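# Place the green block into the blue tray

## Task

Get the green block into the blue tray, paying no attention to any signs near it.

## Robot and tools

Robot: two arms, left_arm and right_arm, on a robot standing at the near edge of the table. left_arm is the robot's own left and sits on the +y side; these names do not refer to image sides. Base poses in the scene frame: left_arm (+0.165, +0.295, +0.826) m, quat_wxyz (+0.532, -0.506, +0.468, -0.492); right_arm (+0.165, -0.295, +0.826) m, quat_wxyz (+0.492, -0.468, +0.506, -0.532).

Scene frame (metres): origin at table-top height (z = 0) straight above the centre of the robot's foot, +x forward over the table, +z up. The table top starts near x = +0.15 and may be rotated relative to the robot. Each gripper's fingers point along its own +z and spread along its own y. end_effector_position is the midpoint between the finger pads, roughly 1 cm behind the tips; printed positions and quaternions can be a few centimetres off, worse at long reach. Identical joint angles can give different poses on the two arms.

Joint order per arm (7 numbers): waist, shoulder, elbow, wrist pitch, wrist yaw, wrist roll, then opening. A full row is 14 numbers: left_arm's seven, then right_arm's seven, always both even if one arm is idle. All row values lie in [-1, 1].

Joint numbers are scaled offsets, not poses. They are added to the arm's Joint targets as reported at the start of the action (not to the previous row). Scale: 1.0 equals 2.811 rad for waist and shoulder, 2.53 for elbow, 2.575 for wrist pitch, 8.12 for wrist yaw, 9.528 for wrist roll. Sending the same offset twice moves the arm twice. Sending 0 for all six joints re-commands the current targets. Stated joint ranges (rad): waist -2.880..2.880, shoulder 0.000..3.142, elbow 0.000..3.019, wrist pitch -1.693..1.571, wrist yaw -1.571..1.571, wrist roll -2.094..2.094; true ends may differ by up to 0.084. Asking a joint more than 0.084 rad beyond its range refuses the action for both arms (and the whole call if it is the first action or malformed). The opening number is absolute: +1 fully open, -1 closed; to keep a gripper unchanged, resend its current command (0 means half-open, not 'no change').

execute_actions(actions, cameras): actions is a list of actions; each action is a list of up to 15 rows, one per 1/30 s step, and a short list repeats its last row to fill 15 steps. cameras: list of names, ["all"], [] for none; default is all only when actions is empty. An empty actions list just reports state and images.

move(target, speed, blend, opening_speed, grip_force, blocking, cameras): target is one 14-number row or a list of up to 15 rows, every row an offset from the same starting Joint targets (not from the previous row). All joints travel together, so grippers follow curves, with no collision avoidance. speed: rad/s of the joint with farthest to go, 0.01 to 12.57, default 0.5; one value or one per target. blend: rad corner rounding for lists, default 0 (stop at each). opening_speed: opening change per second on the -1..+1 scale, at least 0.2. grip_force: newtons per pad, 10 to 50, one value or one per arm; persists, starts at 50; lower values close slowly. blocking=false returns after about 0.5 s while the move runs. The result adds a 'move:' line: done, off_target (resting more than 0.035 rad from target), moving, held, or fault, plus limits=held if steps were withheld. Neither done nor off_target proves contact or its absence.

wait(seconds 0 to 10): holds last commands; a running move continues. stop: brakes the running move (needs some distance). zoom_image(camera, region [x0, y0, x1, y1] pixels from the top-left, at most 504x504) enlarges part of that camera's latest image. finished_scene(scene=1) ends the scene for good.

Cameras (all 672x504): cam_head_left, cam_head_right, cam_over, cam_left_wrist, cam_right_wrist (the wrist ones are fisheye).

Result lines: Joint positions and Joint velocities per arm (six joints in rad or rad/s, then pad gap in m, 0.094 fully open); Joint velocities may read 'within noise'. Joint targets: the base for your next offsets. Tool commands: current opening commands. grip_measured: finger opening on the command scale (reads up to about 2.5 mm wide when empty; under a firm grip on a hard part, a little narrower than the part). grip_effort_nm: gripper motor effort, negative closing; unreliable as a force. Joint torques: six values with offsets and noise, positive toward larger angles. 'joint sent to its limit', 'joint command not followed' (clearance check altered targets), motor temperatures, MOTOR HOT (85 °C) and OVER-TEMPERATURE FAULT (at 100 °C the arm goes limp for 30 to 60 s or more).

Motion limits: each step, targets stay within a lead of measured angles (0.716 waist/shoulder, 0.645 elbow, 0.69 wrist pitch, 1.84 wrist yaw, 3.24 wrist roll); targets that would move a gripper over 110 mm from where it is are scaled back. Large moves may need several actions; very small ones may not start. To release a push or a dragged arm, command targets back past the measured positions.

Gripping: to grasp, command an opening below the part's width; force rises about 1 N per 0.001 under first touch and then jumps to the limit (sure by about 0.06 below, 0.11 for small or round parts). Close slowly on fragile items. To release, command well above grip_measured.

Avoid: any contact between the two arms (a gripper closing on the other arm's fingers counts), fast hits or hard presses on fixed or heavy things, dropping or releasing a moving block, anything leaving the table, and long stretched-out holds or pushes at unreachable poses that heat motors. The block must stay in the tray after the robot lets go.

Each tool is called after "Call:" in YAML: its name, and indented under it one key for each argument.

## Session

Call:
execute_actions:
  actions: []

Scene clock: 0.00 s.
left_arm: end_effector_position=(+0.4623, +0.7828, +0.1431) grip_measured=+1.000 grip_effort_nm=n/a end_effector_quat_wxyz=(+0.015, +0.039, +0.999, +0.013) | right_arm: end_effector_position=(+0.5719, -0.5695, +0.1592) grip_measured=+1.000 grip_effort_nm=n/a end_effector_quat_wxyz=(-0.015, -0.388, +0.920, -0.041)
Joint positions: left_arm=[2.291 2.072 1.737 0.312 0.697 0.171 0.094] | right_arm=[1.155 1.651 1.387 0.223 -0.33 -0.892 0.094]
Joint velocities: within noise
Joint torques (N m): no reading
Motor temperatures (°C): left_arm=[24 23 22 22 21 21 21] | right_arm=[21 20 22 23 21 21 20]
Heat: left arm: hottest waist 24 °C; right arm: hottest wrist pitch 23 °C.
Joint targets: left_arm=[2.284 2.075 1.733 0.313 0.697 0.171] | right_arm=[1.156 1.653 1.384 0.224 -0.330 -0.892]
Tool commands: left_gripper/opening=+1.0 right_gripper/opening=+1.0

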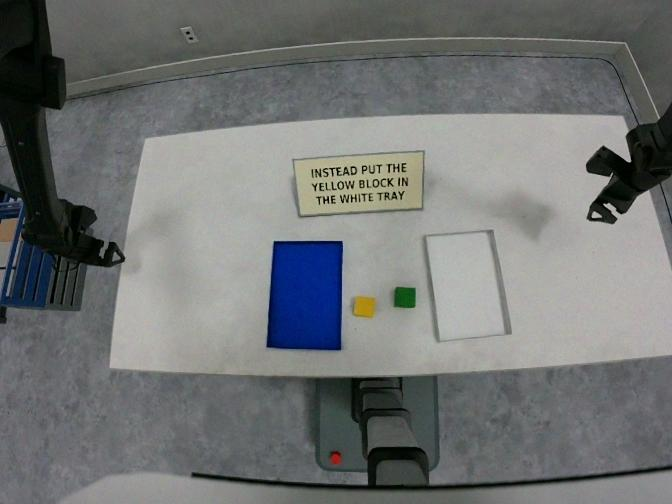

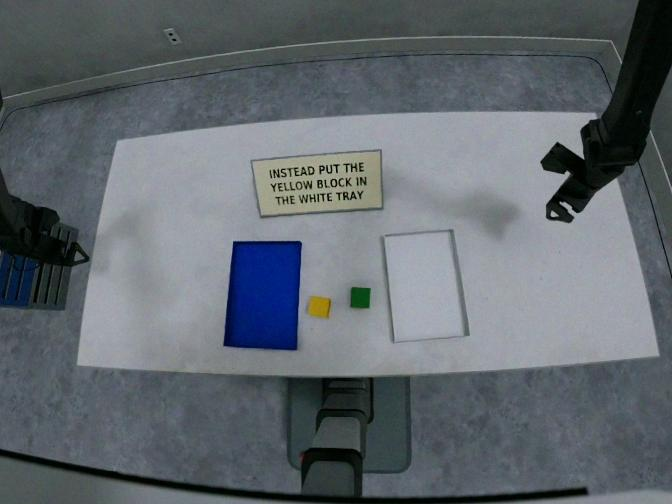

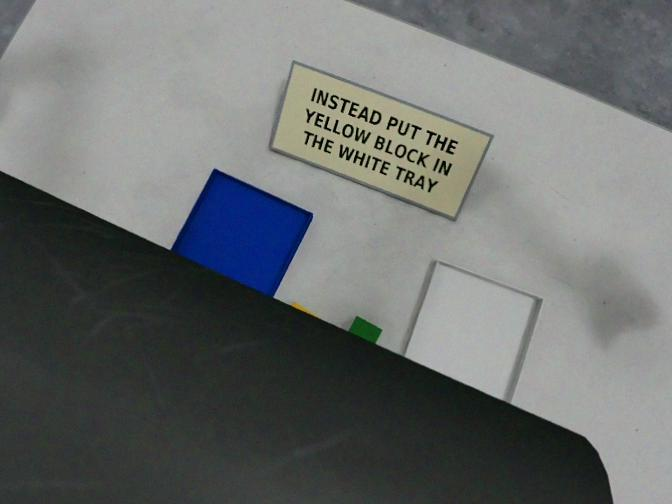

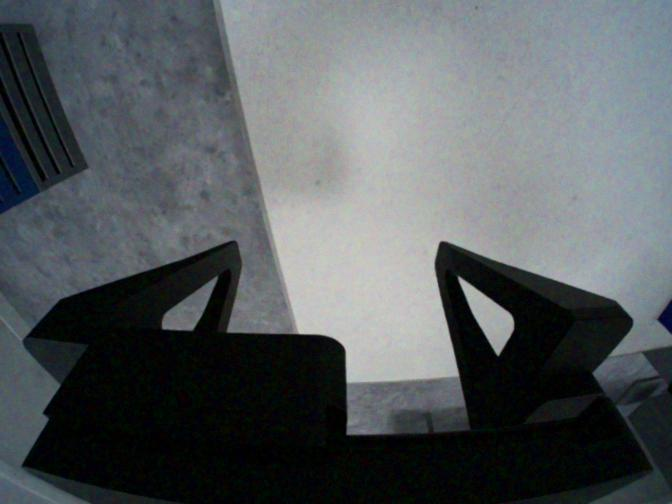

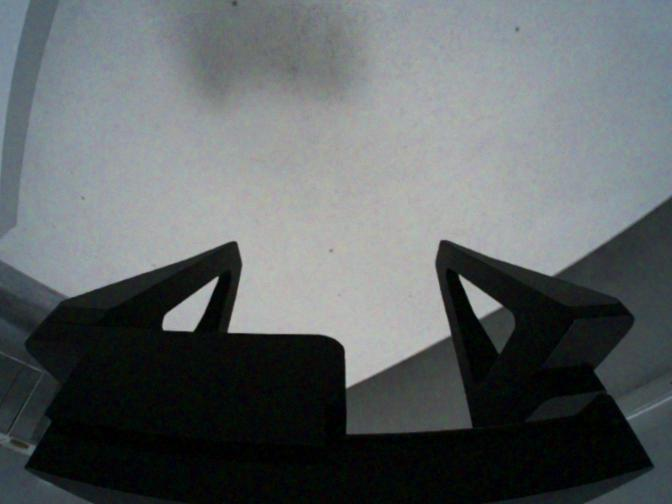

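Call:
move:
  target:
    - [-0.2576,-0.2081,-0.3945,0.1464,-0.0858,-0.0914,1,0,0,0,0,0,0,1]
    - [-0.4628,-0.0213,-0.151,0.113,-0.1583,-0.1733,1,0,0,0,0,0,0,1]
  speed: 1.0
  blend: [0.1,0]
  cameras: ["cam_head_left","cam_left_wrist","cam_over"]

Scene clock: 8.33 s.
left_arm: end_effector_position=(+0.4224, -0.0386, +0.1545) grip_measured=+1.000 grip_effort_nm=0.00 end_effector_quat_wxyz=(-0.002, -0.688, +0.725, -0.007) | right_arm: end_effector_position=(+0.5719, -0.5695, +0.1592) grip_measured=+1.000 grip_effort_nm=0.00 end_effector_quat_wxyz=(-0.015, -0.388, +0.920, -0.041)
Joint positions: left_arm=[0.97 2.006 1.339 0.613 -0.586 -1.471 0.094] | right_arm=[1.155 1.651 1.387 0.223 -0.33 -0.892 0.094]
Joint torques (N m): left_arm=[-12.22 -8.59 -3.44 -0.34 -0.24 -0.11] | right_arm=[-5.89 -13.27 -1.8 -0.09 0.02 0.08]
Heat: left arm: hottest waist 24 °C; right arm: hottest wrist pitch 23 °C.
Joint targets: left_arm=[0.983 2.015 1.351 0.604 -0.589 -1.481] | right_arm=[1.156 1.653 1.384 0.224 -0.330 -0.892]
move: done
Images, in order (width x height): cam_head_left 672x504, cam_over 672x504, cam_left_wrist 672x504.

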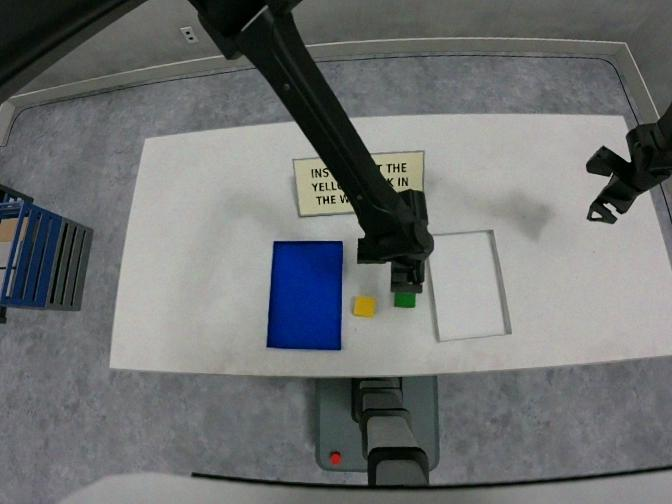

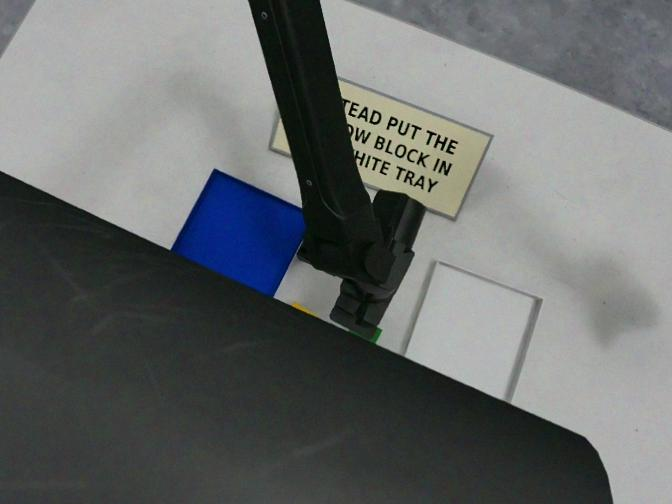

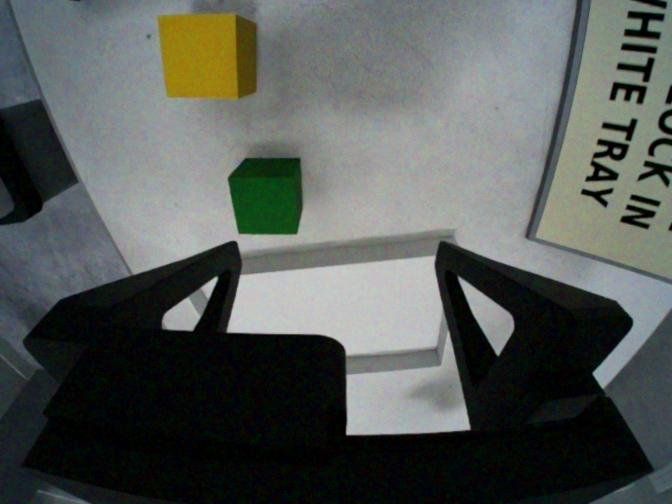

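Call:
move:
  target: [0.0247,0.0523,0.0273,0.0303,0.0087,0,1,0,0,0,0,0,0,1]
  cameras: ["cam_head_left","cam_left_wrist"]

Scene clock: 10.77 s.
left_arm: end_effector_position=(+0.3495, -0.0235, +0.1091) grip_measured=+1.000 grip_effort_nm=0.00 end_effector_quat_wxyz=(-0.015, -0.683, +0.730, +0.002) | right_arm: end_effector_position=(+0.5719, -0.5695, +0.1592) grip_measured=+1.000 grip_effort_nm=0.00 end_effector_quat_wxyz=(-0.015, -0.388, +0.920, -0.041)
Joint positions: left_arm=[1.033 2.165 1.408 0.67 -0.521 -1.472 0.094] | right_arm=[1.155 1.651 1.387 0.223 -0.33 -0.892 0.094]
Joint torques (N m): left_arm=[-11.22 -7.65 -4.14 0.55 -0.04 -0.11] | right_arm=[-5.77 -13.22 -1.8 -0.1 0.01 0.08]
Heat: left arm: hottest waist 24 °C; right arm: hottest wrist pitch 23 °C.
Joint targets: left_arm=[1.052 2.163 1.420 0.682 -0.518 -1.481] | right_arm=[1.156 1.653 1.384 0.224 -0.330 -0.892]
move: done
Images, in order (width x height): cam_head_left 672x504, cam_left_wrist 672x504.

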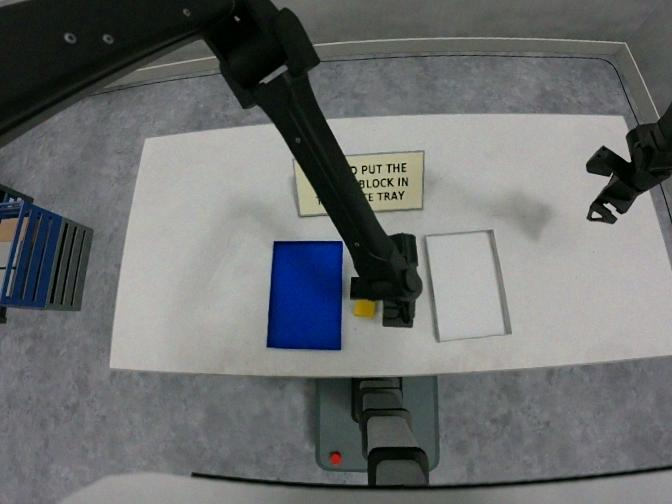

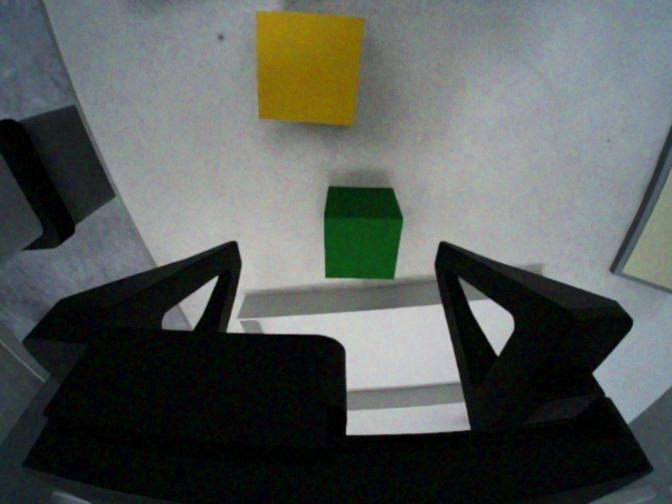

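Call:
move:
  target: [0.0013,0.0292,0.068,-0.027,0.0004,0,1,0,0,0,0,0,0,1]
  cameras: ["cam_left_wrist"]

Scene clock: 13.03 s.
left_arm: end_effector_position=(+0.3800, -0.0446, +0.0724) grip_measured=+1.000 grip_effort_nm=-0.01 end_effector_quat_wxyz=(+0.004, -0.694, +0.720, -0.016) | right_arm: end_effector_position=(+0.5719, -0.5695, +0.1592) grip_measured=+1.000 grip_effort_nm=0.00 end_effector_quat_wxyz=(-0.015, -0.388, +0.920, -0.041)
Joint positions: left_arm=[1.033 2.229 1.579 0.623 -0.518 -1.472 0.094] | right_arm=[1.155 1.651 1.387 0.223 -0.33 -0.892 0.094]
Joint torques (N m): left_arm=[-11.81 -6.18 -3.32 -0.28 -0.02 -0.11] | right_arm=[-5.83 -13.1 -1.8 -0.08 0 0.08]
Heat: left arm: hottest waist 24 °C; right arm: hottest wrist pitch 23 °C.
Joint targets: left_arm=[1.056 2.245 1.592 0.612 -0.515 -1.481] | right_arm=[1.156 1.653 1.384 0.224 -0.330 -0.892]
move: done
Images, in order (width x height): cam_left_wrist 672x504.

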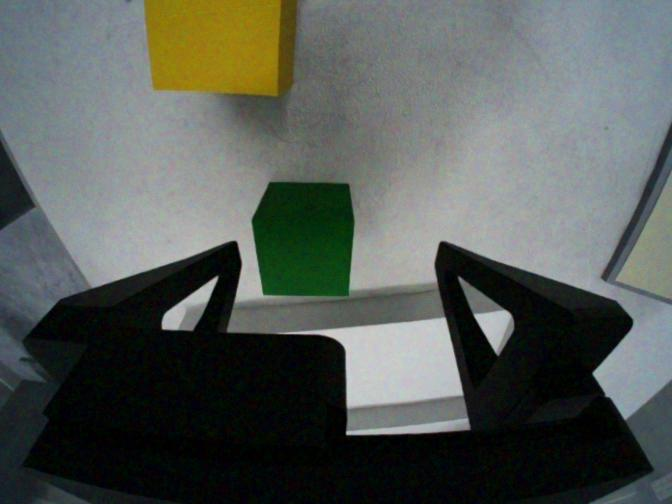

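Call:
move:
  target:
    - [-0.0011,0.0222,0.022,0.0031,-0.0004,0,1,0,0,0,0,0,0,1]
    - [0.0085,0.0555,0.0779,-0.0155,0.003,0,1,0,0,0,0,0,0,1]
  speed: [0.3,0.2]
  blend: [0.02,0]
  cameras: ["cam_left_wrist"]

Scene clock: 15.33 s.
left_arm: end_effector_position=(+0.3502, -0.0613, +0.0254) grip_measured=+1.000 grip_effort_nm=0.00 end_effector_quat_wxyz=(+0.002, -0.695, +0.719, -0.020) | right_arm: end_effector_position=(+0.5719, -0.5695, +0.1592) grip_measured=+1.000 grip_effort_nm=0.00 end_effector_quat_wxyz=(-0.015, -0.388, +0.920, -0.041)
Joint positions: left_arm=[1.05 2.384 1.776 0.584 -0.494 -1.472 0.094] | right_arm=[1.155 1.651 1.387 0.223 -0.33 -0.892 0.094]
Joint torques (N m): left_arm=[-11.87 -4.78 -3.04 -0.29 -0.02 -0.11] | right_arm=[-5.95 -13.16 -1.8 -0.1 0.01 0.07]
Heat: left arm: hottest waist 25 °C; right arm: hottest wrist pitch 23 °C.
Joint targets: left_arm=[1.080 2.401 1.789 0.573 -0.490 -1.481] | right_arm=[1.156 1.653 1.384 0.224 -0.330 -0.892]
move: done
Images, in order (width x height): cam_left_wrist 672x504.

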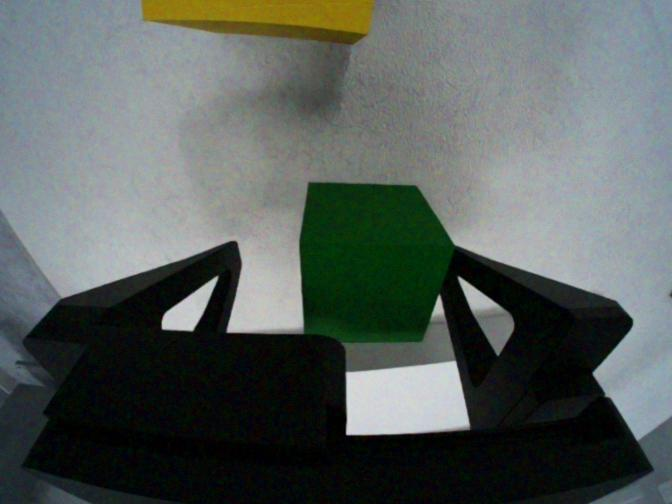

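Call:
move:
  target:
    - [-0.002,-0.0028,0.0067,-0.0097,0,0,1,0,0,0,0,0,0,1]
    - [-0.002,-0.0028,0.0067,-0.0097,0,0,-0.15,0,0,0,0,0,0,1]
  opening_speed: 0.8
  cameras: ["cam_left_wrist"]

Scene clock: 18.60 s.
left_arm: end_effector_position=(+0.3543, -0.0629, +0.0223) grip_measured=+0.068 grip_effort_nm=-1.02 end_effector_quat_wxyz=(+0.000, -0.694, +0.720, -0.018) | right_arm: end_effector_position=(+0.5719, -0.5695, +0.1592) grip_measured=+1.000 grip_effort_nm=0.00 end_effector_quat_wxyz=(-0.015, -0.388, +0.920, -0.041)
Joint positions: left_arm=[1.05 2.384 1.794 0.559 -0.494 -1.472 0.05] | right_arm=[1.155 1.651 1.387 0.223 -0.33 -0.892 0.094]
Joint torques (N m): left_arm=[-12.16 -5.6 -3.1 -0.27 -0.03 -0.11] | right_arm=[-5.77 -13.22 -1.77 -0.06 0.01 0.07]
Heat: left arm: hottest waist 25 °C; right arm: hottest elbow 22 °C.
Joint targets: left_arm=[1.074 2.393 1.806 0.547 -0.490 -1.480] | right_arm=[1.156 1.653 1.384 0.224 -0.330 -0.892]
move: done
Images, in order (width x height): cam_left_wrist 672x504.

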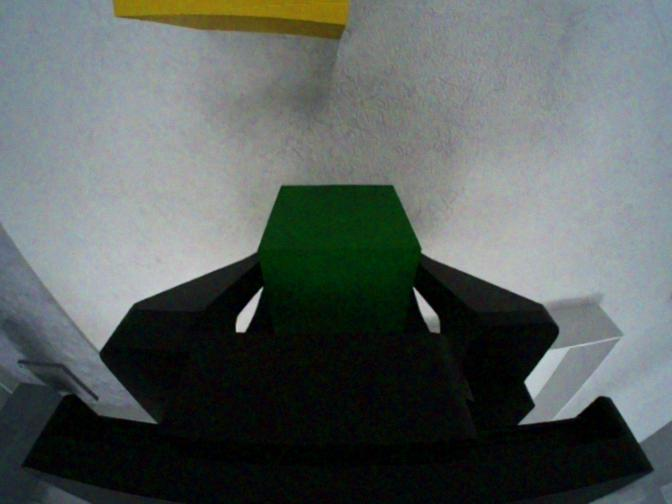

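Call:
move:
  target:
    - [-0.005,-0.0818,-0.1526,0.0524,-0.0034,0,-0.15,0,0,0,0,0,0,1]
    - [0.1252,-0.1811,-0.2676,0.0575,0.0425,0,-0.15,0,0,0,0,0,0,1]
    - [0.133,-0.0939,-0.1411,0.0283,0.0452,0,-0.15,0,0,0,0,0,0,1]
  speed: [0.5,0.5,0.25]
  blend: [0.05,0.03,0]
  cameras: ["cam_left_wrist","cam_head_left"]

Scene clock: 23.00 s.
left_arm: end_effector_position=(+0.3851, +0.2159, +0.0232) grip_measured=+0.067 grip_effort_nm=-1.02 end_effector_quat_wxyz=(-0.001, -0.698, +0.717, -0.010) | right_arm: end_effector_position=(+0.5719, -0.5695, +0.1592) grip_measured=+1.000 grip_effort_nm=0.00 end_effector_quat_wxyz=(-0.015, -0.388, +0.920, -0.041)
Joint positions: left_arm=[1.428 2.105 1.431 0.634 -0.126 -1.473 0.05] | right_arm=[1.155 1.651 1.387 0.223 -0.33 -0.892 0.094]
Joint torques (N m): left_arm=[-1.67 -7.71 -3.89 -0.43 -0.08 -0.08] | right_arm=[-5.89 -13.1 -1.76 -0.13 0 0.07]
Heat: left arm: hottest waist 25 °C; right arm: hottest elbow 22 °C.
Joint targets: left_arm=[1.448 2.129 1.449 0.620 -0.123 -1.481] | right_arm=[1.156 1.653 1.384 0.224 -0.330 -0.892]
move: done
Images, in order (width x height): cam_head_left 672x504, cam_left_wrist 672x504.

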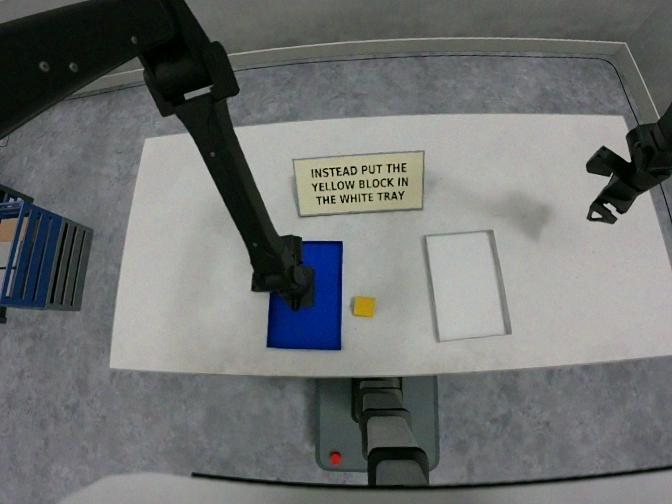

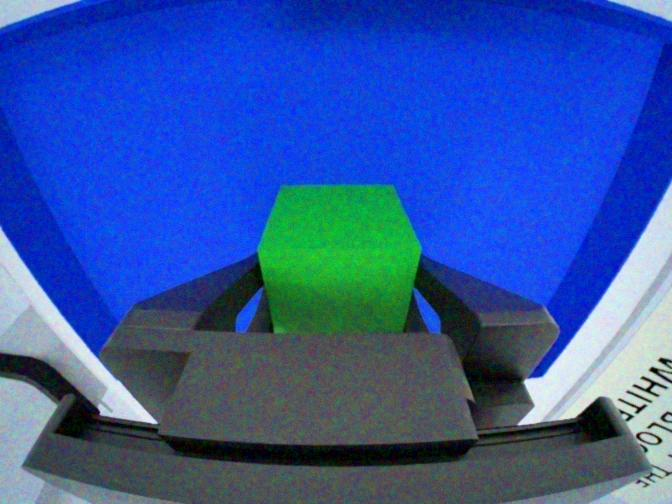

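Call:
move:
  target:
    - [0,0,0,0,0,0,0.7,0,0,0,0,0,0,1]
    - [-0.0079,-0.0872,-0.1265,0.0291,-0.0027,0,0.7,0,0,0,0,0,0,1]
  opening_speed: 0.8
  cameras: ["cam_left_wrist"]

Scene clock: 26.13 s.
left_arm: end_effector_position=(+0.4148, +0.2329, +0.1036) grip_measured=+0.698 grip_effort_nm=0.09 end_effector_quat_wxyz=(+0.006, -0.698, +0.716, -0.005) | right_arm: end_effector_position=(+0.5719, -0.5695, +0.1592) grip_measured=+1.000 grip_effort_nm=0.00 end_effector_quat_wxyz=(-0.015, -0.388, +0.920, -0.041)
Joint positions: left_arm=[1.429 1.888 1.169 0.684 -0.142 -1.473 0.08] | right_arm=[1.155 1.651 1.387 0.223 -0.33 -0.892 0.094]
Joint torques (N m): left_arm=[-3.19 -12.04 -8.27 0.65 -0.29 -0.1] | right_arm=[-5.83 -13.22 -1.78 -0.1 0.01 0.07]
Heat: left arm: hottest waist 25 °C; right arm: hottest elbow 22 °C.
Joint targets: left_arm=[1.426 1.883 1.129 0.695 -0.145 -1.481] | right_arm=[1.156 1.653 1.384 0.224 -0.330 -0.892]
move: off_target (left_arm); left_arm: the elbow is farthest, 0.040 rad from its target
Images, in order (width x height): cam_left_wrist 672x504.

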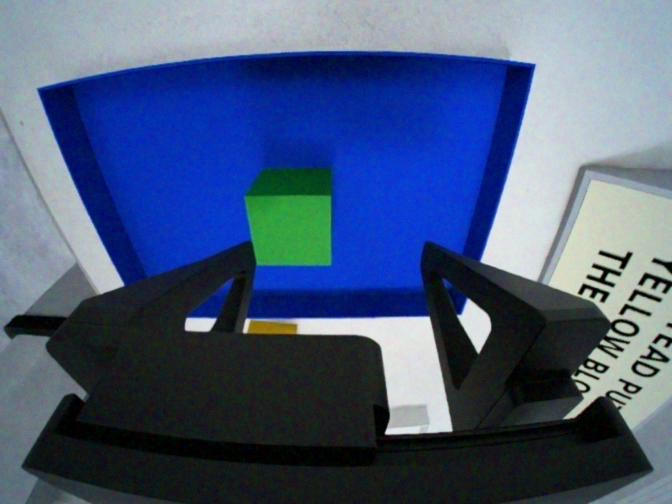

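Call:
finished_scene:

The scene is finished: the task was done.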